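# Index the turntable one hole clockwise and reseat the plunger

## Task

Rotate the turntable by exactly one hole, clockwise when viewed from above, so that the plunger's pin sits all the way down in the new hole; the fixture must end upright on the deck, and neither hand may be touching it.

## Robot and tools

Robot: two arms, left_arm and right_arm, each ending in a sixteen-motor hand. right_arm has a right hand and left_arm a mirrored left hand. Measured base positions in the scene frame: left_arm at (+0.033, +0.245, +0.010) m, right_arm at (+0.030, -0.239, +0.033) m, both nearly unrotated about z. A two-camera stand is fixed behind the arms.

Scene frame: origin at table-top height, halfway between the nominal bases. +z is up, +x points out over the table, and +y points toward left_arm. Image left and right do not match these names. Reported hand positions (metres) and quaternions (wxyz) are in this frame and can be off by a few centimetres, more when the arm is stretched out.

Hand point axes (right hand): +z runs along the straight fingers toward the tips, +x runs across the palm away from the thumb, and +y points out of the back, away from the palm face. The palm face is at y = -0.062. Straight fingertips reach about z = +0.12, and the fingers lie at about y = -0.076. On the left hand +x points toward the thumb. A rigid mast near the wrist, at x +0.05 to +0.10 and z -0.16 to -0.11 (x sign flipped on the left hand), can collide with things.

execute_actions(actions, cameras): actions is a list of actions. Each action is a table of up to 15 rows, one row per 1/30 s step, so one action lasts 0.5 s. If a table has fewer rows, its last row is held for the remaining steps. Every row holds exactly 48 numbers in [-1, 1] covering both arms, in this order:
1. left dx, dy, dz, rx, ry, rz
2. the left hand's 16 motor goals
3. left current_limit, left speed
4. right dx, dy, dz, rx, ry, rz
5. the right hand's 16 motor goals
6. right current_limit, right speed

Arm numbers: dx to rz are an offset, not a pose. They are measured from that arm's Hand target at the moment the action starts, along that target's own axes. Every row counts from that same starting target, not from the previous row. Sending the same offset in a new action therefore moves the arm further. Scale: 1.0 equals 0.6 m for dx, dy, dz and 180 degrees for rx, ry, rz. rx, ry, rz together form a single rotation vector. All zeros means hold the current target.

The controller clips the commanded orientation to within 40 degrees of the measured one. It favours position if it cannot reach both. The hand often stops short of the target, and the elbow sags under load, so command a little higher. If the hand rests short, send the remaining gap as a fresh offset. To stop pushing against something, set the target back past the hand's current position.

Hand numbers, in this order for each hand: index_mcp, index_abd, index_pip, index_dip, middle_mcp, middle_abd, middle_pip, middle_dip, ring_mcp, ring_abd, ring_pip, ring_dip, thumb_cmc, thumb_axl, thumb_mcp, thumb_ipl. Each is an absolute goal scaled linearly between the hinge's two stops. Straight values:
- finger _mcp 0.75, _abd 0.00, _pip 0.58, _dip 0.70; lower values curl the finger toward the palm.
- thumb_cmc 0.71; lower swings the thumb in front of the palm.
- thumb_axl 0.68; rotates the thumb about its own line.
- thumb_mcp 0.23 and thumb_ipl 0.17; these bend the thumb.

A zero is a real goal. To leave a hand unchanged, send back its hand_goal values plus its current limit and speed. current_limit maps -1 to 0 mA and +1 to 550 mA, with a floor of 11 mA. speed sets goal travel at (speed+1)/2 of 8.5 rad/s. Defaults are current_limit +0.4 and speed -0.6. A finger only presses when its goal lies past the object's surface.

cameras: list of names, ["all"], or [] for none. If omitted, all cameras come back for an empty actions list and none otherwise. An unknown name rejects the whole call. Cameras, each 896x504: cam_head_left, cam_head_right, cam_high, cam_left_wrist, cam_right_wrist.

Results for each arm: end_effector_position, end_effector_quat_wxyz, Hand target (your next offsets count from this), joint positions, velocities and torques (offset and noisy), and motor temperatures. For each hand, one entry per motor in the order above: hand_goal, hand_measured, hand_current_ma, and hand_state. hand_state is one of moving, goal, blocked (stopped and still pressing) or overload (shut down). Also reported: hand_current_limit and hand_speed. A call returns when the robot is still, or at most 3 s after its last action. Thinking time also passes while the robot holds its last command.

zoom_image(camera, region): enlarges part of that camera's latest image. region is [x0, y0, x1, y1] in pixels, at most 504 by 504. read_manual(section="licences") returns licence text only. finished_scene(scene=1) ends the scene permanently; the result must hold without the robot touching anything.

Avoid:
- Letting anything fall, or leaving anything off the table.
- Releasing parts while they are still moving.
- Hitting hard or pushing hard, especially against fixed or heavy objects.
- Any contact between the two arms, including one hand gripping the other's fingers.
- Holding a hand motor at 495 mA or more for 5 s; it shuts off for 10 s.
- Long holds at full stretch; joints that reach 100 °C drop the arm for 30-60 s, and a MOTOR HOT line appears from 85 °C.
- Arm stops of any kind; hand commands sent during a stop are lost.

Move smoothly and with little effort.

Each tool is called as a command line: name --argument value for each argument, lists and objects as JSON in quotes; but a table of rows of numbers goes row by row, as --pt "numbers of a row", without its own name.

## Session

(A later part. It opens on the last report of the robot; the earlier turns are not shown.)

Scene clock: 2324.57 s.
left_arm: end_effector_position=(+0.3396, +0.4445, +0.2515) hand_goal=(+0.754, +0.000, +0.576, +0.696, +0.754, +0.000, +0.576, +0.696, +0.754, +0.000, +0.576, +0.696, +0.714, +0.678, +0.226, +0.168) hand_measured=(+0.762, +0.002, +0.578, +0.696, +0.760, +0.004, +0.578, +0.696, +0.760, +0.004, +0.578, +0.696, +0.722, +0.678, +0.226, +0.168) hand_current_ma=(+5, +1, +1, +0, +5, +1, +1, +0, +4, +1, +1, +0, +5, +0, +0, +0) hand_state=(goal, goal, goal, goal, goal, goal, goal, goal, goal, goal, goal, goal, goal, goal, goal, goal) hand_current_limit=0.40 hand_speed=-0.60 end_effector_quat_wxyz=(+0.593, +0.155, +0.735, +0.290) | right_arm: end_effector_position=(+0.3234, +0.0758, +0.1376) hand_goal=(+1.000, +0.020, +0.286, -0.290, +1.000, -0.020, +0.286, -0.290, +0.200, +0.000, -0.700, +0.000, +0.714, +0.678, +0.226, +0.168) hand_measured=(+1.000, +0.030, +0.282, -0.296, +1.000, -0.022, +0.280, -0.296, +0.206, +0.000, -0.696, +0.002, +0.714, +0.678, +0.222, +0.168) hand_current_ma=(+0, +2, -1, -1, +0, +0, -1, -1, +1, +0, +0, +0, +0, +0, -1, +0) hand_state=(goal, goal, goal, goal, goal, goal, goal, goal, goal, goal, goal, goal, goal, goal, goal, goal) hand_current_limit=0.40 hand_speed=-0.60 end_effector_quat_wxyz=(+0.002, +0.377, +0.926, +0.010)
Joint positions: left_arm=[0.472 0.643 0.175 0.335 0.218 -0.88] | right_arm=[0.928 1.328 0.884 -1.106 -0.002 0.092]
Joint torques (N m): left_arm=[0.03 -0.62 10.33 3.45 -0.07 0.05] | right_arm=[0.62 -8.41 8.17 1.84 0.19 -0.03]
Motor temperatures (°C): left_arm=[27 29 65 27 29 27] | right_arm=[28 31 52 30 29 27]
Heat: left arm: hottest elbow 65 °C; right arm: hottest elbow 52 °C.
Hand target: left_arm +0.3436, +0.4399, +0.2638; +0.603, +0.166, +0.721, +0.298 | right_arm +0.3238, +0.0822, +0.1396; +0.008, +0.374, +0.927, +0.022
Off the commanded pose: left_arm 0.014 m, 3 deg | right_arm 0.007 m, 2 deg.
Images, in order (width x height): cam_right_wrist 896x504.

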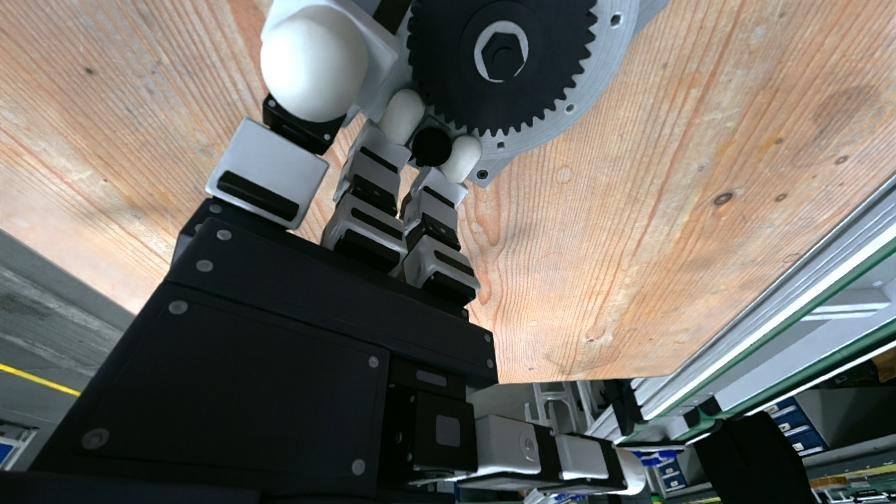

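execute_actions --actions '[[[0,0,0,0,0,0,0.754,0,0.576,0.696,0.754,0,0.576,0.696,0.754,0,0.576,0.696,0.714,0.678,0.226,0.168,0.4,-0.6,-0.001,-0.020,-0.004,0,0,0,1,0.03,0.285,-0.29,1,-0.02,0.285,-0.29,0.2,0,-0.7,0,0.714,0.678,0.226,0.168,0.4,-0.6]]]' --cameras '["cam_right_wrist"]'

zoom_image --camera "cam_right_wrist" --region '[370, 80, 490, 200]'

Scene clock: 2341.13 s.
left_arm: end_effector_position=(+0.3396, +0.4445, +0.2515) hand_goal=(+0.754, +0.000, +0.576, +0.696, +0.754, +0.000, +0.576, +0.696, +0.754, +0.000, +0.576, +0.696, +0.714, +0.678, +0.226, +0.168) hand_measured=(+0.762, +0.002, +0.578, +0.696, +0.760, +0.004, +0.578, +0.696, +0.760, +0.004, +0.578, +0.696, +0.722, +0.678, +0.226, +0.168) hand_current_ma=(+5, +1, +1, +0, +5, +1, +1, +0, +4, +1, +1, +0, +5, +0, +0, +0) hand_state=(goal, goal, goal, goal, goal, goal, goal, goal, goal, goal, goal, goal, goal, goal, goal, goal) hand_current_limit=0.40 hand_speed=-0.60 end_effector_quat_wxyz=(+0.593, +0.155, +0.735, +0.290) | right_arm: end_effector_position=(+0.3168, +0.0689, +0.1380) hand_goal=(+1.000, +0.030, +0.286, -0.290, +1.000, -0.020, +0.286, -0.290, +0.200, +0.000, -0.700, +0.000, +0.714, +0.678, +0.226, +0.168) hand_measured=(+0.992, +0.030, +0.280, -0.296, +0.994, -0.022, +0.280, -0.296, +0.206, +0.000, -0.696, +0.002, +0.714, +0.678, +0.222, +0.168) hand_current_ma=(-2, +0, -1, -1, -2, +0, -1, -1, +1, +0, +0, +0, +0, +0, -1, +0) hand_state=(goal, goal, goal, goal, goal, goal, goal, goal, goal, goal, goal, goal, goal, goal, goal, goal) hand_current_limit=0.40 hand_speed=-0.60 end_effector_quat_wxyz=(+0.003, +0.372, +0.928, +0.015)
Joint positions: left_arm=[0.472 0.643 0.175 0.335 0.218 -0.88] | right_arm=[0.928 1.296 0.854 -1.099 -0.002 0.083]
Joint torques (N m): left_arm=[0.03 -0.62 10.32 3.41 -0.07 0.04] | right_arm=[0.67 -8.12 8.49 1.17 0.2 -0.02]
Motor temperatures (°C): left_arm=[27 29 65 27 29 27] | right_arm=[28 31 50 30 28 27]
Heat: left arm: hottest elbow 65 °C; right arm: hottest elbow 50 °C.
Hand target: left_arm +0.3436, +0.4399, +0.2638; +0.603, +0.166, +0.721, +0.298 | right_arm +0.3158, +0.0731, +0.1414; +0.008, +0.374, +0.927, +0.022
Off the commanded pose: left_arm 0.014 m, 3 deg | right_arm 0.006 m, 1 deg.
Images, in order (width x height): cam_right_wrist 896x504.

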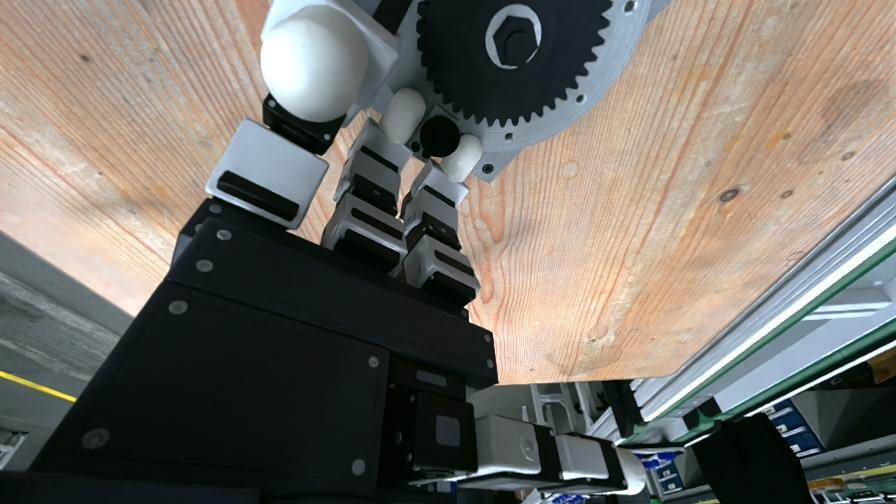

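Scaled by 4.200.

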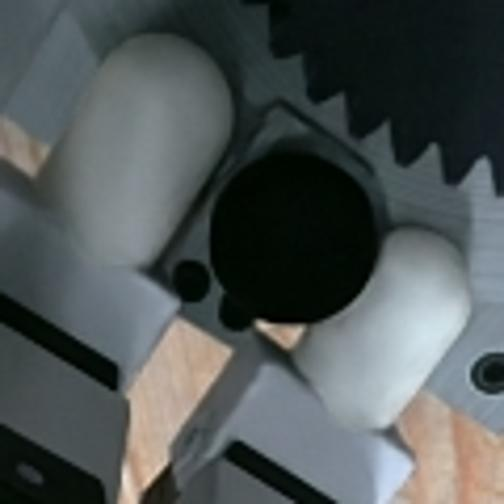

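execute_actions --actions '[[[0,0,0,0,0,0,0.754,0,0.576,0.696,0.754,0,0.576,0.696,0.754,0,0.576,0.696,0.714,0.678,0.226,0.168,0.4,-0.6,0,0,-0.004,0,0,0,1,-0.4,0.285,-0.29,1,0.4,0.285,-0.29,0.2,0,-0.7,0,0.714,0.678,0.226,0.168,0.5,-0.85]],[[0,0,0,0,0,0,0.754,0,0.576,0.696,0.754,0,0.576,0.696,0.754,0,0.576,0.696,0.714,0.678,0.226,0.168,0.4,-0.6,0,0.003,-0.006,-0.002,0,0,1,-0.4,0.27,-0.31,1,0.4,0.27,-0.31,0.2,0,-0.7,0,0.714,0.678,0.226,0.168,0.5,-0.85]]]' --cameras '["cam_right_wrist"]'

zoom_image --camera "cam_right_wrist" --region '[370, 80, 490, 200]'

Scene clock: 2349.37 s.
left_arm: end_effector_position=(+0.3396, +0.4445, +0.2515) hand_goal=(+0.754, +0.000, +0.576, +0.696, +0.754, +0.000, +0.576, +0.696, +0.754, +0.000, +0.576, +0.696, +0.714, +0.678, +0.226, +0.168) hand_measured=(+0.762, +0.002, +0.578, +0.696, +0.760, +0.004, +0.578, +0.696, +0.760, +0.004, +0.578, +0.696, +0.722, +0.678, +0.226, +0.168) hand_current_ma=(+5, +1, +1, +0, +5, +1, +1, +0, +4, +1, +1, +0, +5, +0, +0, +0) hand_state=(goal, goal, goal, goal, goal, goal, goal, goal, goal, goal, goal, goal, goal, goal, goal, goal) hand_current_limit=0.40 hand_speed=-0.60 end_effector_quat_wxyz=(+0.593, +0.155, +0.735, +0.290) | right_arm: end_effector_position=(+0.3151, +0.0691, +0.1384) hand_goal=(+1.000, -0.400, +0.270, -0.310, +1.000, +0.400, +0.270, -0.310, +0.200, +0.000, -0.700, +0.000, +0.714, +0.678, +0.226, +0.168) hand_measured=(+1.000, -0.100, +0.274, -0.310, +1.000, +0.154, +0.272, -0.308, +0.206, +0.000, -0.696, +0.002, +0.714, +0.678, +0.222, +0.168) hand_current_ma=(+0, +413, +1, +0, +0, -412, +0, +0, +1, +0, +0, +0, +0, +0, -1, +0) hand_state=(goal, blocked, goal, goal, goal, blocked, goal, goal, goal, goal, goal, goal, goal, goal, goal, goal) hand_current_limit=0.50 hand_speed=-0.85 end_effector_quat_wxyz=(+0.004, +0.375, +0.927, +0.014)
Joint positions: left_arm=[0.472 0.643 0.175 0.335 0.218 -0.88] | right_arm=[0.934 1.294 0.854 -1.102 -0.001 0.094]
Joint torques (N m): left_arm=[-0.03 -0.67 10.3 3.41 -0.06 0.05] | right_arm=[0.67 -8.59 9.29 0.83 0.19 -0.03]
Motor temperatures (°C): left_arm=[27 29 65 27 29 27] | right_arm=[28 32 48 30 28 27]
Heat: left arm: hottest elbow 65 °C; right arm: hottest elbow 48 °C.
Hand target: left_arm +0.3436, +0.4399, +0.2638; +0.603, +0.166, +0.721, +0.298 | right_arm +0.3169, +0.0742, +0.1475; +0.010, +0.374, +0.927, +0.025
Off the commanded pose: left_arm 0.014 m, 3 deg | right_arm 0.011 m, 1 deg.
Images, in order (width x height): cam_right_wrist 896x504.

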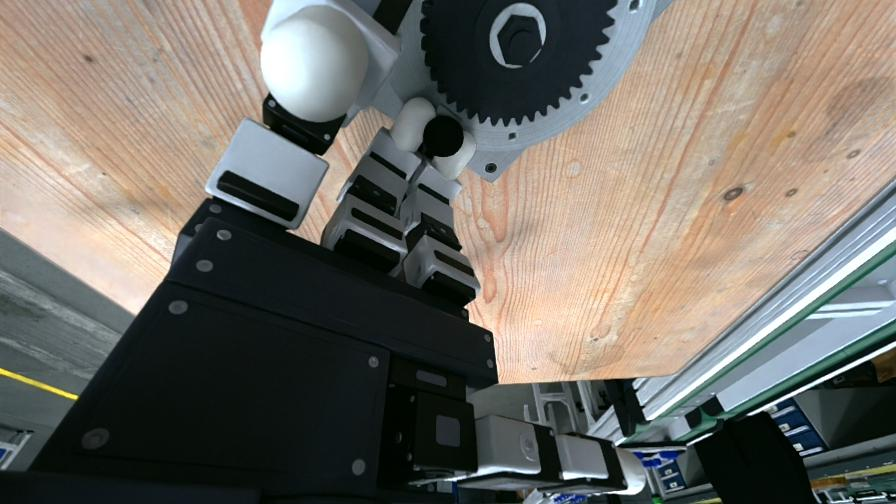

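Scaled by 4.200.

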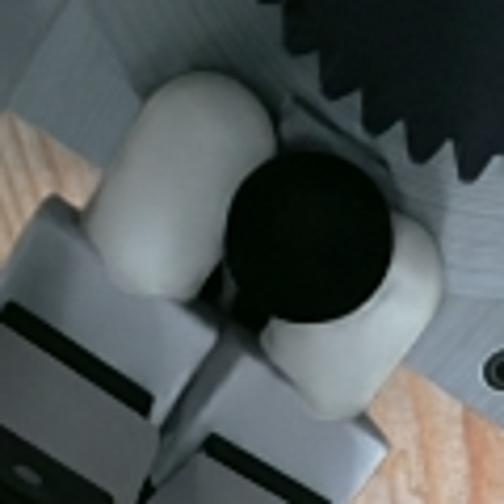

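execute_actions --actions '[[[0,0,0,0,0,0,0.754,0,0.576,0.696,0.754,0,0.576,0.696,0.754,0,0.576,0.696,0.714,0.678,0.226,0.168,0.4,-0.6,0.001,0.007,-0.014,-0.005,0,0,1,-0.4,0.24,-0.34,1,0.4,0.24,-0.34,0.2,0,-0.7,0,0.714,0.678,0.226,0.168,0.5,-0.85]],[[0,0,0,0,0,0,0.754,0,0.576,0.696,0.754,0,0.576,0.696,0.754,0,0.576,0.696,0.714,0.678,0.226,0.168,0.4,-0.6,0.001,0.007,-0.014,-0.006,0,0,1,-0.4,0.23,-0.35,1,0.4,0.23,-0.35,0.2,0,-0.7,0,0.714,0.678,0.226,0.168,0.5,-0.85]],[[0,0,0,0,0,0,0.754,0,0.576,0.696,0.754,0,0.576,0.696,0.754,0,0.576,0.696,0.714,0.678,0.226,0.168,0.4,-0.6,0,0.007,-0.014,-0.006,0,0,1,-0.4,0.22,-0.36,1,0.4,0.22,-0.36,0.2,0,-0.7,0,0.714,0.678,0.226,0.168,0.5,-0.85]]]' --cameras '["cam_right_wrist"]'

zoom_image --camera "cam_right_wrist" --region '[370, 80, 490, 200]'

Scene clock: 2357.10 s.
left_arm: end_effector_position=(+0.3396, +0.4445, +0.2515) hand_goal=(+0.754, +0.000, +0.576, +0.696, +0.754, +0.000, +0.576, +0.696, +0.754, +0.000, +0.576, +0.696, +0.714, +0.678, +0.226, +0.168) hand_measured=(+0.762, +0.002, +0.578, +0.696, +0.760, +0.004, +0.578, +0.696, +0.760, +0.004, +0.578, +0.696, +0.722, +0.678, +0.226, +0.168) hand_current_ma=(+5, +1, +1, +0, +5, +1, +1, +0, +4, +1, +1, +0, +5, +0, +0, +0) hand_state=(goal, goal, goal, goal, goal, goal, goal, goal, goal, goal, goal, goal, goal, goal, goal, goal) hand_current_limit=0.40 hand_speed=-0.60 end_effector_quat_wxyz=(+0.593, +0.155, +0.735, +0.290) | right_arm: end_effector_position=(+0.3152, +0.0692, +0.1396) hand_goal=(+1.000, -0.400, +0.220, -0.360, +1.000, +0.400, +0.220, -0.360, +0.200, +0.000, -0.700, +0.000, +0.714, +0.678, +0.226, +0.168) hand_measured=(+1.000, -0.100, +0.258, -0.326, +1.000, +0.156, +0.254, -0.320, +0.206, +0.000, -0.696, +0.002, +0.714, +0.678, +0.222, +0.168) hand_current_ma=(+0, +413, +31, +26, +0, -412, +28, +36, +1, +0, +0, +0, +0, +0, -1, +0) hand_state=(goal, blocked, blocked, blocked, goal, blocked, blocked, blocked, goal, goal, goal, goal, goal, goal, goal, goal) hand_current_limit=0.50 hand_speed=-0.85 end_effector_quat_wxyz=(+0.004, +0.375, +0.927, +0.015)
Joint positions: left_arm=[0.472 0.643 0.175 0.335 0.218 -0.88] | right_arm=[0.934 1.291 0.854 -1.102 -0.001 0.094]
Joint torques (N m): left_arm=[0.03 -0.62 10.33 3.4 -0.06 0.05] | right_arm=[0.62 -10.93 11.93 0.5 0.4 -0.01]
Motor temperatures (°C): left_arm=[27 29 64 27 29 27] | right_arm=[28 32 48 30 28 27]
Heat: left arm: hottest elbow 64 °C; right arm: hottest elbow 48 °C.
Hand target: left_arm +0.3436, +0.4399, +0.2638; +0.603, +0.166, +0.721, +0.298 | right_arm +0.3235, +0.0828, +0.1735; +0.020, +0.373, +0.926, +0.050
Off the commanded pose: left_arm 0.014 m, 3 deg | right_arm 0.038 m, 4 deg.
Images, in order (width x height): cam_right_wrist 896x504.

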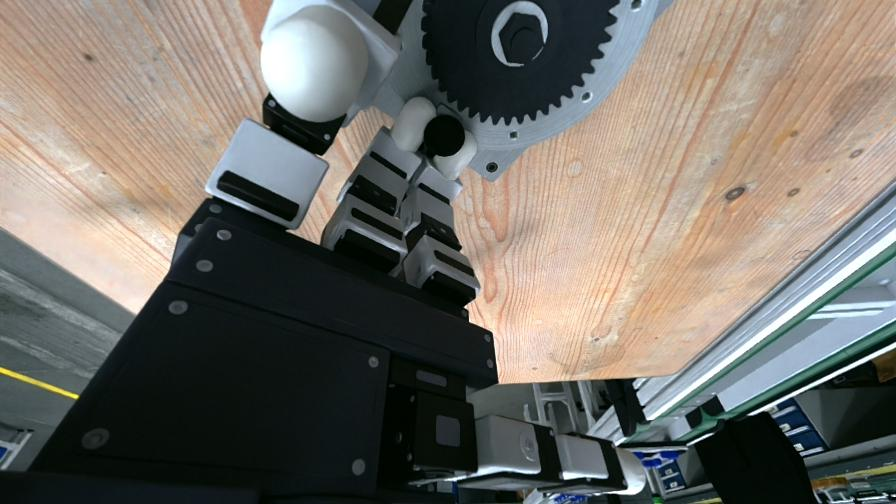

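Scaled by 4.200.

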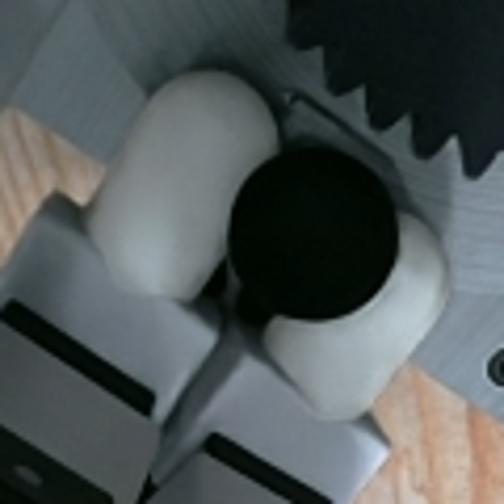

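execute_actions --actions '[[[0,0,0,0,0,0,0.754,0,0.576,0.696,0.754,0,0.576,0.696,0.754,0,0.576,0.696,0.714,0.678,0.226,0.168,0.4,-0.6,0,0.008,-0.014,-0.006,0,0,1,-0.4,0.20,-0.38,1,0.4,0.20,-0.38,0.2,0,-0.7,0,0.714,0.678,0.226,0.168,0.55,-0.85]],[[0,0,0,0,0,0,0.754,0,0.576,0.696,0.754,0,0.576,0.696,0.754,0,0.576,0.696,0.714,0.678,0.226,0.168,0.4,-0.6,0,0.008,-0.014,-0.006,0,0,1,-0.4,0.19,-0.39,1,0.4,0.19,-0.39,0.2,0,-0.7,0,0.714,0.678,0.226,0.168,0.55,-0.85]]]' --cameras '["cam_right_wrist"]'

zoom_image --camera "cam_right_wrist" --region '[370, 80, 490, 200]'

Scene clock: 2362.53 s.
left_arm: end_effector_position=(+0.3396, +0.4445, +0.2515) hand_goal=(+0.754, +0.000, +0.576, +0.696, +0.754, +0.000, +0.576, +0.696, +0.754, +0.000, +0.576, +0.696, +0.714, +0.678, +0.226, +0.168) hand_measured=(+0.762, +0.002, +0.578, +0.696, +0.760, +0.004, +0.578, +0.696, +0.760, +0.004, +0.578, +0.696, +0.722, +0.678, +0.226, +0.168) hand_current_ma=(+5, +1, +1, +0, +5, +1, +1, +0, +4, +1, +1, +0, +5, +0, +0, +0) hand_state=(goal, goal, goal, goal, goal, goal, goal, goal, goal, goal, goal, goal, goal, goal, goal, goal) hand_current_limit=0.40 hand_speed=-0.60 end_effector_quat_wxyz=(+0.593, +0.155, +0.735, +0.290) | right_arm: end_effector_position=(+0.3149, +0.0692, +0.1413) hand_goal=(+1.000, -0.400, +0.190, -0.390, +1.000, +0.400, +0.190, -0.390, +0.200, +0.000, -0.700, +0.000, +0.714, +0.678, +0.226, +0.168) hand_measured=(+1.000, -0.100, +0.246, -0.338, +1.000, +0.158, +0.244, -0.332, +0.206, +0.000, -0.696, +0.002, +0.714, +0.678, +0.222, +0.168) hand_current_ma=(+0, +426, +67, +56, +0, -426, +61, +72, +1, +0, +0, +0, +0, +0, -1, +0) hand_state=(goal, blocked, blocked, blocked, goal, blocked, blocked, blocked, goal, goal, goal, goal, goal, goal, goal, goal) hand_current_limit=0.55 hand_speed=-0.85 end_effector_quat_wxyz=(+0.005, +0.373, +0.928, +0.017)
Joint positions: left_arm=[0.472 0.643 0.175 0.335 0.218 -0.88] | right_arm=[0.934 1.286 0.854 -1.103 -0.001 0.091]
Joint torques (N m): left_arm=[0.09 -0.56 10.32 3.4 -0.07 0.04] | right_arm=[0.62 -12.1 13.68 0.47 0.54 -0.02]
Motor temperatures (°C): left_arm=[27 29 64 27 29 27] | right_arm=[28 32 47 30 28 27]
Heat: left arm: hottest elbow 64 °C; right arm: hottest elbow 47 °C.
Hand target: left_arm +0.3436, +0.4399, +0.2638; +0.603, +0.166, +0.721, +0.298 | right_arm +0.3288, +0.0883, +0.1913; +0.027, +0.373, +0.925, +0.067
Off the commanded pose: left_arm 0.014 m, 3 deg | right_arm 0.055 m, 6 deg.
Images, in order (width x height): cam_right_wrist 896x504.

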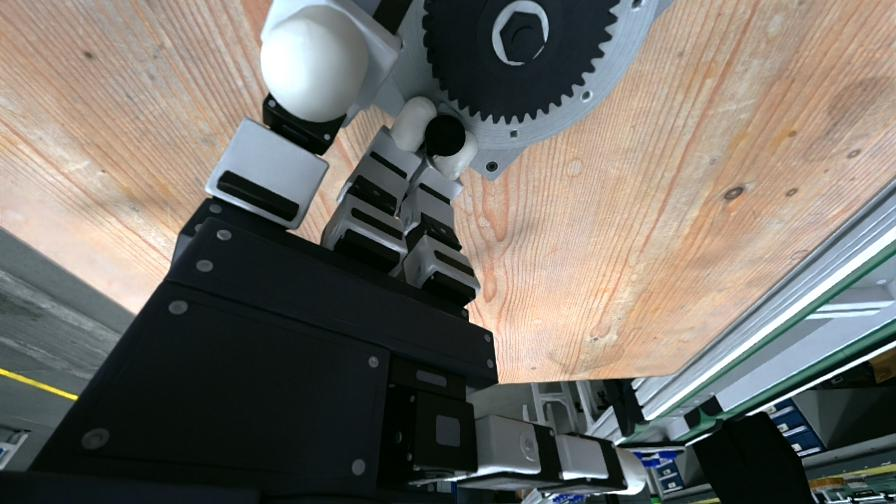

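Scaled by 4.200.

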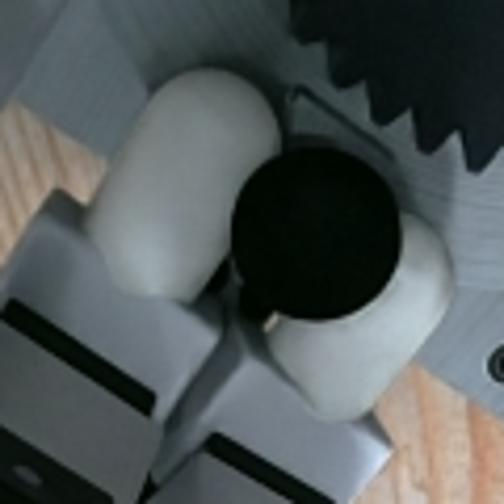

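execute_actions --actions '[[[0,0,0,0,0,0,0.754,0,0.576,0.696,0.754,0,0.576,0.696,0.754,0,0.576,0.696,0.714,0.678,0.226,0.168,0.4,-0.6,0,0.008,-0.014,-0.006,0,0,1,-0.4,0.18,-0.41,1,0.4,0.18,-0.41,0.2,0,-0.7,0,0.714,0.678,0.226,0.168,0.6,-0.85]],[[0,0,0,0,0,0,0.754,0,0.576,0.696,0.754,0,0.576,0.696,0.754,0,0.576,0.696,0.714,0.678,0.226,0.168,0.4,-0.6,0,0.008,-0.014,-0.006,0,0,1,-0.4,0.17,-0.42,1,0.4,0.17,-0.42,0.2,0,-0.7,0,0.714,0.678,0.226,0.168,0.6,-0.85]]]' --cameras '["cam_right_wrist"]'

zoom_image --camera "cam_right_wrist" --region '[370, 80, 490, 200]'

Scene clock: 2374.03 s.
left_arm: end_effector_position=(+0.3396, +0.4445, +0.2515) hand_goal=(+0.754, +0.000, +0.576, +0.696, +0.754, +0.000, +0.576, +0.696, +0.754, +0.000, +0.576, +0.696, +0.714, +0.678, +0.226, +0.168) hand_measured=(+0.762, +0.002, +0.578, +0.696, +0.760, +0.004, +0.578, +0.696, +0.760, +0.004, +0.578, +0.696, +0.722, +0.678, +0.226, +0.168) hand_current_ma=(+5, +1, +1, +0, +5, +1, +1, +0, +4, +1, +1, +0, +5, +0, +0, +0) hand_state=(goal, goal, goal, goal, goal, goal, goal, goal, goal, goal, goal, goal, goal, goal, goal, goal) hand_current_limit=0.40 hand_speed=-0.60 end_effector_quat_wxyz=(+0.593, +0.155, +0.735, +0.290) | right_arm: end_effector_position=(+0.3141, +0.0684, +0.1434) hand_goal=(+1.000, -0.400, +0.170, -0.420, +1.000, +0.400, +0.170, -0.420, +0.200, +0.000, -0.700, +0.000, +0.714, +0.678, +0.226, +0.168) hand_measured=(+1.000, -0.100, +0.242, -0.350, +1.000, +0.158, +0.240, -0.344, +0.206, +0.000, -0.696, +0.002, +0.714, +0.678, +0.222, +0.168) hand_current_ma=(+0, +440, +104, +97, +0, -440, +100, +117, +1, +0, +0, +0, +0, +0, -1, +0) hand_state=(goal, blocked, blocked, blocked, goal, blocked, blocked, blocked, goal, goal, goal, goal, goal, goal, goal, goal) hand_current_limit=0.60 hand_speed=-0.85 end_effector_quat_wxyz=(+0.006, +0.371, +0.928, +0.018)
Joint positions: left_arm=[0.472 0.643 0.175 0.335 0.218 -0.88] | right_arm=[0.934 1.279 0.852 -1.106 0.001 0.086]
Joint torques (N m): left_arm=[0.09 -0.67 10.35 3.43 -0.06 0.04] | right_arm=[0.62 -13.16 15.35 0.47 0.63 -0.03]
Motor temperatures (°C): left_arm=[27 29 64 27 29 27] | right_arm=[28 32 48 30 29 27]
Heat: left arm: hottest elbow 64 °C; right arm: hottest elbow 48 °C.
Hand target: left_arm +0.3436, +0.4399, +0.2638; +0.603, +0.166, +0.721, +0.298 | right_arm +0.3336, +0.0932, +0.2094; +0.034, +0.372, +0.924, +0.085
Off the commanded pose: left_arm 0.014 m, 3 deg | right_arm 0.073 m, 8 deg.
Images, in order (width x height): cam_right_wrist 896x504.

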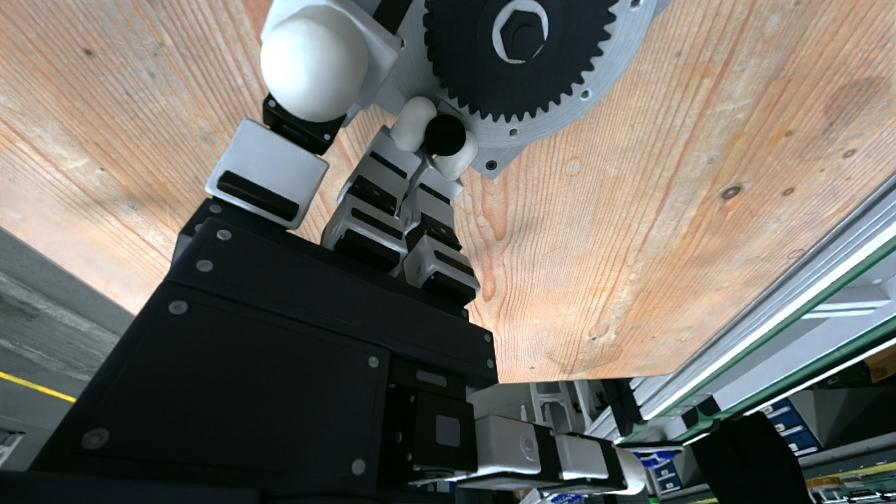

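Scaled by 4.200.

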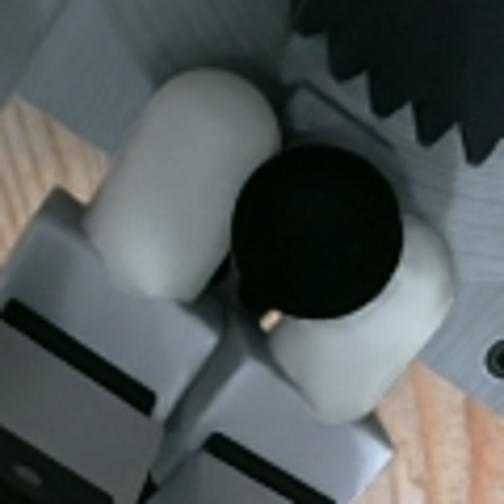

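execute_actions --actions '[[[0,0,0,0,0,0,0.754,0,0.576,0.696,0.754,0,0.576,0.696,0.754,0,0.576,0.696,0.714,0.678,0.226,0.168,0.4,-0.6,0,0.0085,-0.015,-0.006,0,0,1,-0.42,0.15,-0.44,1,0.42,0.15,-0.44,0.2,0,-0.7,0,0.714,0.678,0.226,0.168,0.65,-0.85]],[[0,0,0,0,0,0,0.754,0,0.576,0.696,0.754,0,0.576,0.696,0.754,0,0.576,0.696,0.714,0.678,0.226,0.168,0.4,-0.6,0,0.0085,-0.015,-0.006,0,0,1,-0.42,0.14,-0.45,1,0.42,0.14,-0.45,0.2,0,-0.7,0,0.714,0.678,0.226,0.168,0.65,-0.85]],[[0,0,0,0,0,0,0.754,0,0.576,0.696,0.754,0,0.576,0.696,0.754,0,0.576,0.696,0.714,0.678,0.226,0.168,0.4,-0.6,0,0.0085,-0.015,-0.006,0,0,1,-0.42,0.13,-0.46,1,0.42,0.13,-0.46,0.2,0,-0.7,0,0.714,0.678,0.226,0.168,0.65,-0.85]]]' --cameras '["cam_right_wrist"]'

zoom_image --camera "cam_right_wrist" --region '[370, 80, 490, 200]'

Scene clock: 2391.70 s.
left_arm: end_effector_position=(+0.3396, +0.4445, +0.2515) hand_goal=(+0.754, +0.000, +0.576, +0.696, +0.754, +0.000, +0.576, +0.696, +0.754, +0.000, +0.576, +0.696, +0.714, +0.678, +0.226, +0.168) hand_measured=(+0.762, +0.002, +0.578, +0.696, +0.760, +0.004, +0.578, +0.696, +0.760, +0.004, +0.578, +0.696, +0.722, +0.678, +0.226, +0.168) hand_current_ma=(+5, +1, +1, +0, +5, +1, +1, +0, +4, +1, +1, +0, +5, +0, +0, +0) hand_state=(goal, goal, goal, goal, goal, goal, goal, goal, goal, goal, goal, goal, goal, goal, goal, goal) hand_current_limit=0.40 hand_speed=-0.60 end_effector_quat_wxyz=(+0.593, +0.155, +0.735, +0.290) | right_arm: end_effector_position=(+0.3328, +0.0901, +0.2255) hand_goal=(+1.000, -0.420, +0.130, -0.460, +1.000, +0.420, +0.130, -0.460, +0.200, +0.000, -0.700, +0.000, +0.714, +0.678, +0.226, +0.168) hand_measured=(+1.000, -0.100, +0.128, -0.454, +1.000, +0.170, +0.132, -0.458, +0.206, +0.000, -0.696, +0.002, +0.714, +0.678, +0.222, +0.168) hand_current_ma=(+0, +454, +0, +1, +0, -454, +0, +0, +2, +0, +0, +0, +0, +0, -1, +0) hand_state=(goal, blocked, goal, goal, goal, blocked, goal, goal, goal, goal, goal, goal, goal, goal, goal, goal) hand_current_limit=0.65 hand_speed=-0.85 end_effector_quat_wxyz=(+0.036, +0.373, +0.922, +0.095)
Joint positions: left_arm=[0.472 0.643 0.175 0.335 0.218 -0.88] | right_arm=[0.94 1.19 0.953 -1.131 0.016 0.1]
Joint torques (N m): left_arm=[0.03 -0.56 10.33 3.41 -0.06 0.05] | right_arm=[0.62 -6.36 11.92 1.72 0.3 -0.1]
Motor temperatures (°C): left_arm=[27 29 64 27 29 27] | right_arm=[28 33 48 30 29 27]
Heat: left arm: hottest elbow 64 °C; right arm: hottest elbow 48 °C.
Hand target: left_arm +0.3436, +0.4399, +0.2638; +0.603, +0.166, +0.721, +0.298 | right_arm +0.3403, +0.1001, +0.2389; +0.044, +0.371, +0.921, +0.111
Off the commanded pose: left_arm 0.014 m, 3 deg | right_arm 0.018 m, 2 deg.
Images, in order (width x height): cam_right_wrist 896x504.

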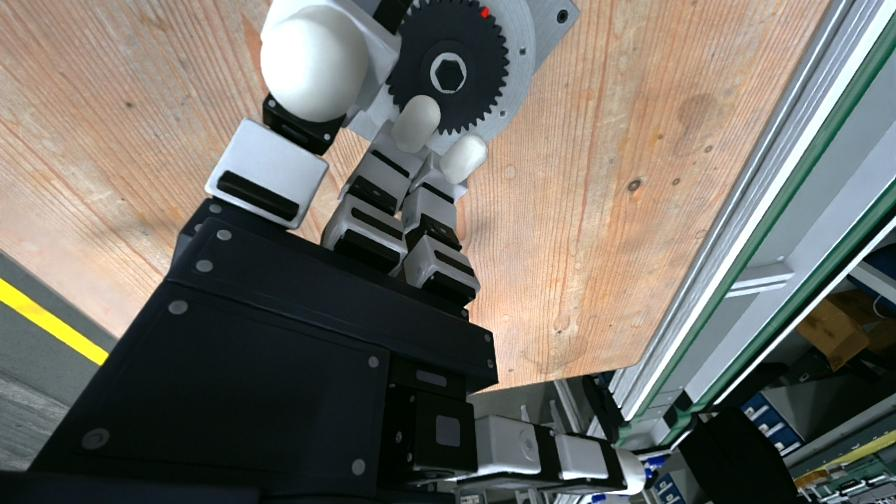

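Scaled by 4.200.

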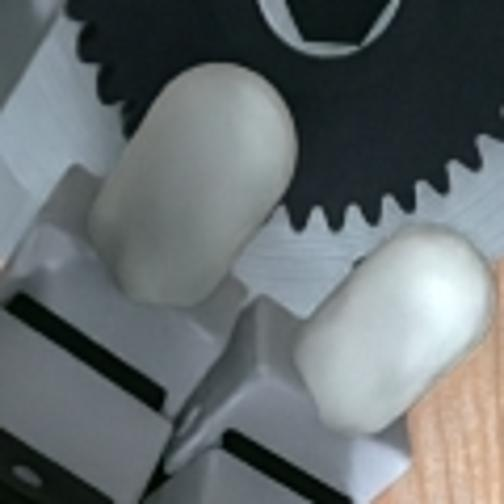

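zoom_image --camera "cam_right_wrist" --region '[330, 0, 630, 200]'

execute_actions --actions '[]' --cameras '["cam_high","cam_head_left","cam_right_wrist"]'

Scaled by 1.680.

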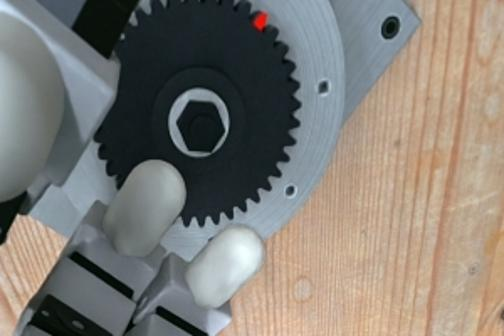

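Scene clock: 2469.83 s.
left_arm: end_effector_position=(+0.3396, +0.4445, +0.2515) hand_goal=(+0.754, +0.000, +0.576, +0.696, +0.754, +0.000, +0.576, +0.696, +0.754, +0.000, +0.576, +0.696, +0.714, +0.678, +0.226, +0.168) hand_measured=(+0.762, +0.002, +0.578, +0.696, +0.760, +0.004, +0.578, +0.696, +0.760, +0.004, +0.578, +0.696, +0.722, +0.678, +0.226, +0.168) hand_current_ma=(+5, +1, +1, +0, +5, +1, +1, +0, +4, +1, +1, +0, +5, +0, +0, +0) hand_state=(goal, goal, goal, goal, goal, goal, goal, goal, goal, goal, goal, goal, goal, goal, goal, goal) hand_current_limit=0.40 hand_speed=-0.60 end_effector_quat_wxyz=(+0.593, +0.155, +0.735, +0.290) | right_arm: end_effector_position=(+0.3328, +0.0901, +0.2255) hand_goal=(+1.000, -0.420, +0.130, -0.460, +1.000, +0.420, +0.130, -0.460, +0.200, +0.000, -0.700, +0.000, +0.714, +0.678, +0.226, +0.168) hand_measured=(+1.000, -0.100, +0.128, -0.454, +1.000, +0.170, +0.132, -0.458, +0.206, +0.000, -0.696, +0.002, +0.714, +0.678, +0.222, +0.168) hand_current_ma=(+0, +454, +0, +1, +0, -454, +0, +0, +2, +0, +0, +0, +0, +0, -1, +0) hand_state=(goal, blocked, goal, goal, goal, blocked, goal, goal, goal, goal, goal, goal, goal, goal, goal, goal) hand_current_limit=0.65 hand_speed=-0.85 end_effector_quat_wxyz=(+0.036, +0.373, +0.922, +0.095)
Joint positions: left_arm=[0.472 0.643 0.175 0.335 0.218 -0.88] | right_arm=[0.94 1.19 0.953 -1.131 0.016 0.1]
Joint velocities: within noise
Joint torques (N m): left_arm=[0.09 -0.62 10.33 3.4 -0.06 0.05] | right_arm=[0.62 -6.42 11.88 1.72 0.31 -0.1]
Motor temperatures (°C): left_arm=[27 29 63 27 29 27] | right_arm=[28 32 48 30 29 27]
Heat: left arm: hottest elbow 63 °C; right arm: hottest elbow 48 °C.
Hand target: left_arm +0.3436, +0.4399, +0.2638; +0.603, +0.166, +0.721, +0.298 | right_arm +0.3403, +0.1001, +0.2389; +0.044, +0.371, +0.921, +0.111
Off the commanded pose: left_arm 0.014 m, 3 deg | right_arm 0.018 m, 2 deg.
Images, in order (width x height): cam_head_left 896x504, cam_high 896x504, cam_right_wrist 896x504.

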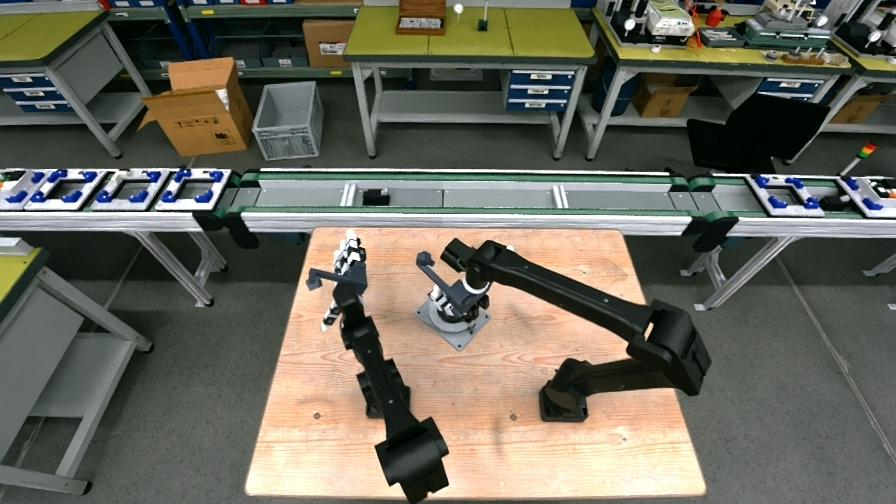

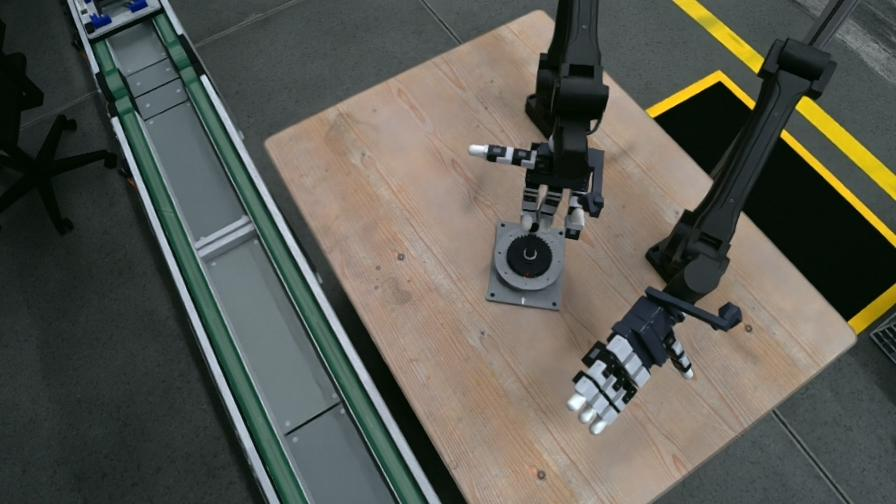

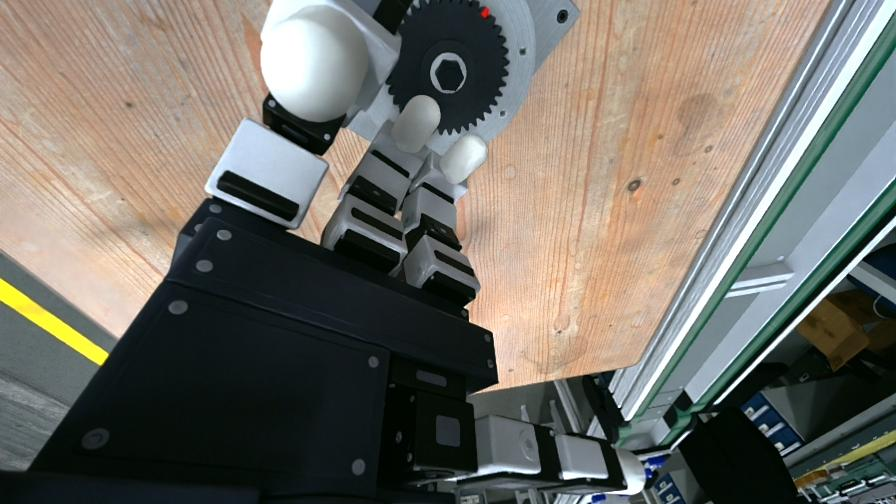

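execute_actions --actions '[[[0,0,0,0.065,0.004,0.0195,1,0,0.314,0.696,0.2,0,-0.7,0,0.2,0,-0.7,0,0.714,0.678,0.226,0.168,0.4,-0.6,0,0,0,0,0,0,1,0.05,0.285,-0.29,1,-0.05,0.285,-0.29,0.2,0,-0.7,0,0.714,0.678,0.226,0.168,0.4,-0.6]],[[0,0,0,0.065,0.004,0.0195,1,0,0.314,0.696,0.2,0,-0.7,0,0.2,0,-0.7,0,0.714,0.678,0.226,0.168,0.4,-0.6,0,0,0,0,0,0,1,0.05,0.285,-0.29,1,-0.05,0.285,-0.29,0.2,0,-0.7,0,0.714,0.678,0.226,0.168,0.4,-0.6]],[[0,0,0,0.065,0.004,0.0195,1,0,0.314,0.696,0.2,0,-0.7,0,0.2,0,-0.7,0,0.714,0.678,0.226,0.168,0.4,-0.6,0,0,0,0,0,0,1,0.05,0.285,-0.29,1,-0.05,0.285,-0.29,0.2,0,-0.7,0,0.714,0.678,0.226,0.168,0.4,-0.6]],[[0,0,0,0.065,0.004,0.0195,1,0,0.314,0.696,0.2,0,-0.7,0,0.2,0,-0.7,0,0.714,0.678,0.226,0.168,0.4,-0.6,0,0,0,0,0,0,1,0.05,0.285,-0.29,1,-0.05,0.285,-0.29,0.2,0,-0.7,0,0.714,0.678,0.226,0.168,0.4,-0.6]]]' --cameras '["cam_high","cam_left_wrist"]'

Scene clock: 2545.37 s.
left_arm: end_effector_position=(+0.3352, +0.4277, +0.2358) hand_goal=(+1.000, +0.000, +0.314, +0.696, +0.200, +0.000, -0.700, +0.000, +0.200, +0.000, -0.700, +0.000, +0.714, +0.678, +0.226, +0.168) hand_measured=(+1.000, +0.004, +0.314, +0.696, +0.206, +0.004, -0.698, +0.002, +0.206, +0.004, -0.698, +0.002, +0.720, +0.678, +0.224, +0.168) hand_current_ma=(+0, +2, +0, +0, +4, +1, +1, +1, +5, +1, +1, +1, +3, +0, -1, +0) hand_state=(goal, goal, goal, goal, goal, goal, goal, goal, goal, goal, goal, goal, goal, goal, goal, goal) hand_current_limit=0.40 hand_speed=-0.60 end_effector_quat_wxyz=(+0.427, +0.456, +0.780, +0.038) | right_arm: end_effector_position=(+0.3328, +0.0901, +0.2255) hand_goal=(+1.000, +0.050, +0.286, -0.290, +1.000, -0.050, +0.286, -0.290, +0.200, +0.000, -0.700, +0.000, +0.714, +0.678, +0.226, +0.168) hand_measured=(+1.000, +0.046, +0.284, -0.292, +1.000, -0.048, +0.284, -0.292, +0.206, +0.000, -0.696, +0.002, +0.714, +0.678, +0.222, +0.168) hand_current_ma=(+0, +0, +0, +0, +0, +0, +0, +0, +2, +0, +0, +0, +0, +0, -1, +0) hand_state=(goal, goal, goal, goal, goal, goal, goal, goal, goal, goal, goal, goal, goal, goal, goal, goal) hand_current_limit=0.40 hand_speed=-0.60 end_effector_quat_wxyz=(+0.036, +0.373, +0.922, +0.095)
Joint positions: left_arm=[0.943 0.856 0.652 -1.136 0.864 0.318] | right_arm=[0.94 1.19 0.953 -1.131 0.016 0.1]
Joint torques (N m): left_arm=[1.79 -1.79 13.96 0.95 0.72 0.11] | right_arm=[0.62 -6.42 11.89 1.7 0.3 -0.1]
Motor temperatures (°C): left_arm=[27 29 63 27 29 27] | right_arm=[28 31 48 30 28 27]
Heat: left arm: hottest elbow 63 °C; right arm: hottest elbow 48 °C.
Hand target: left_arm +0.3436, +0.4399, +0.2638; +0.430, +0.469, +0.770, +0.061 | right_arm +0.3403, +0.1001, +0.2389; +0.044, +0.371, +0.921, +0.111
Off the commanded pose: left_arm 0.032 m, 3 deg | right_arm 0.018 m, 2 deg.
Images, in order (width x height): cam_high 896x504, cam_left_wrist 896x504.

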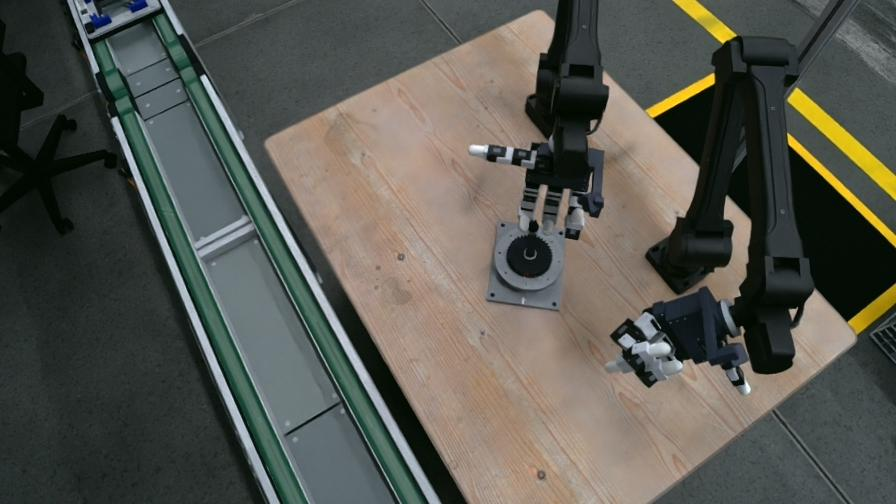

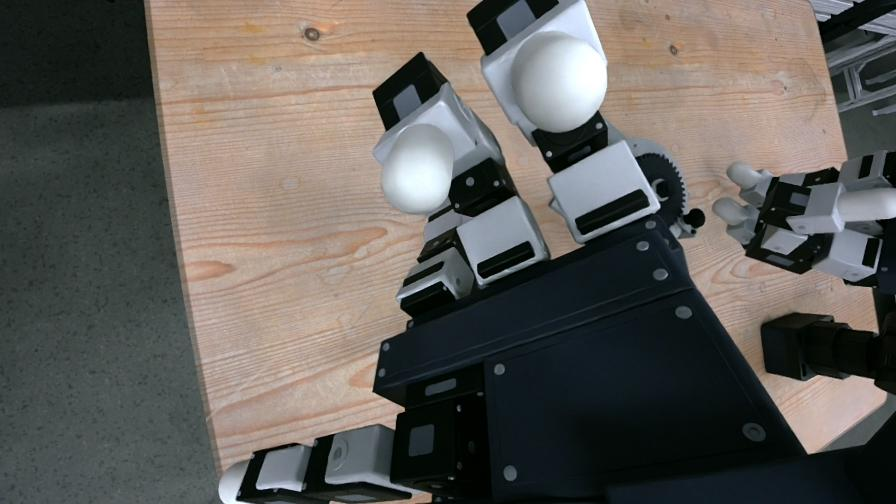

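execute_actions --actions '[[[-0.071,-0.018,0.070,0.065,0.004,0.0195,1,0,0.314,0.696,0.2,0,-0.7,0,0.2,0,-0.7,0,0.714,0.678,0.226,0.168,0.4,-0.6,0,0,0,0,0,0,1,0.05,0.285,-0.29,1,-0.05,0.285,-0.29,0.2,0,-0.7,0,0.714,0.678,0.226,0.168,0.4,-0.6]],[[-0.071,0.002,0.067,0.065,0.004,0.0195,1,0,0.314,0.696,0.2,0,-0.7,0,0.2,0,-0.7,0,0.714,0.678,0.226,0.168,0.4,-0.6,0,0,0,0,0,0,1,0.05,0.285,-0.29,1,-0.05,0.285,-0.29,0.2,0,-0.7,0,0.714,0.678,0.226,0.168,0.4,-0.6]],[[-0.071,0.02,0.062,0.065,0.004,0.0195,1,0,0.314,0.696,0.2,0,-0.7,0,0.2,0,-0.7,0,0.714,0.678,0.226,0.168,0.4,-0.6,0,0,0,0,0,0,1,0.05,0.285,-0.29,1,-0.05,0.285,-0.29,0.2,0,-0.7,0,0.714,0.678,0.226,0.168,0.4,-0.6]],[[0,0,0,0.065,0.004,0.0195,1,0,0.314,0.696,0.2,0,-0.7,0,0.2,0,-0.7,0,0.714,0.678,0.226,0.168,0.4,-0.6,0,0,0,0,0,0,1,0.05,0.285,-0.29,1,-0.05,0.285,-0.29,0.2,0,-0.7,0,0.714,0.678,0.226,0.168,0.4,-0.6]]]' --cameras '["cam_high","cam_left_wrist"]'

Scene clock: 2560.53 s.
left_arm: end_effector_position=(+0.4242, +0.2844, +0.2306) hand_goal=(+1.000, +0.000, +0.314, +0.696, +0.200, +0.000, -0.700, +0.000, +0.200, +0.000, -0.700, +0.000, +0.714, +0.678, +0.226, +0.168) hand_measured=(+0.998, +0.004, +0.314, +0.696, +0.206, +0.002, -0.698, +0.002, +0.206, +0.002, -0.698, +0.002, +0.714, +0.678, +0.222, +0.168) hand_current_ma=(-1, +1, +0, +0, +4, +1, +1, +1, +4, +1, +1, +1, +0, +0, -2, +0) hand_state=(goal, goal, goal, goal, goal, goal, goal, goal, goal, goal, goal, goal, goal, goal, goal, goal) hand_current_limit=0.40 hand_speed=-0.60 end_effector_quat_wxyz=(+0.171, +0.678, +0.686, -0.202) | right_arm: end_effector_position=(+0.3328, +0.0901, +0.2255) hand_goal=(+1.000, +0.050, +0.286, -0.290, +1.000, -0.050, +0.286, -0.290, +0.200, +0.000, -0.700, +0.000, +0.714, +0.678, +0.226, +0.168) hand_measured=(+1.000, +0.046, +0.284, -0.292, +1.000, -0.048, +0.284, -0.292, +0.206, +0.000, -0.696, +0.002, +0.714, +0.678, +0.222, +0.168) hand_current_ma=(+0, +0, +0, +0, +0, +0, +0, +0, +2, +0, +0, +0, +0, +0, -1, +0) hand_state=(goal, goal, goal, goal, goal, goal, goal, goal, goal, goal, goal, goal, goal, goal, goal, goal) hand_current_limit=0.40 hand_speed=-0.60 end_effector_quat_wxyz=(+0.036, +0.373, +0.922, +0.095)
Joint positions: left_arm=[0.339 1.261 1.117 -1.66 0.486 0.379] | right_arm=[0.94 1.19 0.953 -1.131 0.016 0.1]
Joint torques (N m): left_arm=[1.85 -8.35 12.25 0.14 0.3 0.05] | right_arm=[0.62 -6.42 11.88 1.72 0.3 -0.1]
Motor temperatures (°C): left_arm=[27 29 64 27 30 27] | right_arm=[28 31 48 30 28 27]
Heat: left arm: hottest elbow 64 °C; right arm: hottest elbow 48 °C.
Hand target: left_arm +0.4349, +0.2886, +0.2502; +0.179, +0.687, +0.679, -0.187 | right_arm +0.3403, +0.1001, +0.2389; +0.044, +0.371, +0.921, +0.111
Off the commanded pose: left_arm 0.023 m, 2 deg | right_arm 0.018 m, 2 deg.
Images, in order (width x height): cam_high 896x504, cam_left_wrist 896x504.

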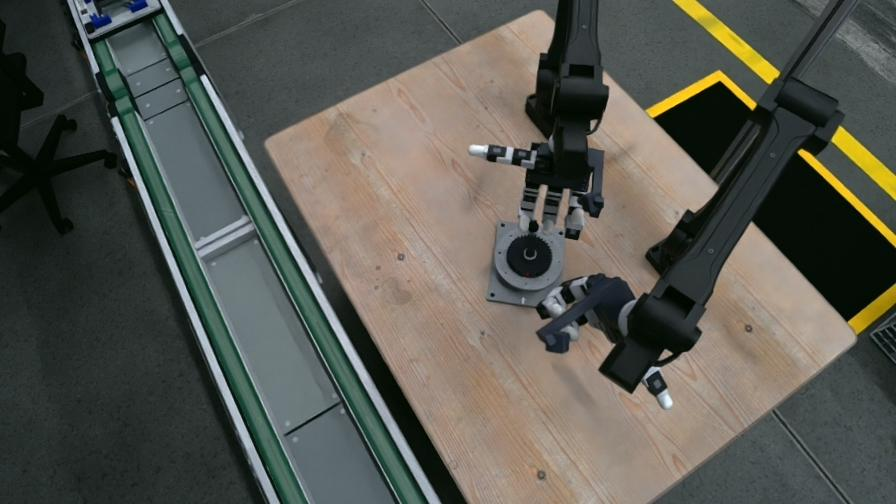

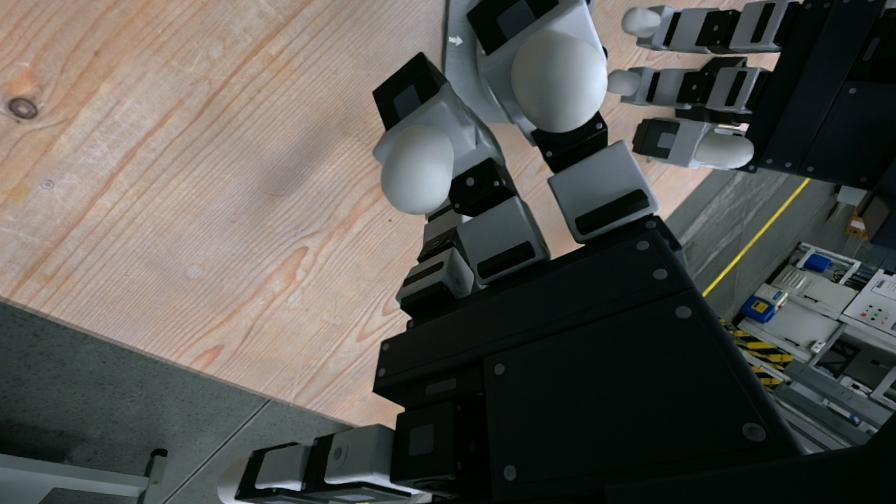

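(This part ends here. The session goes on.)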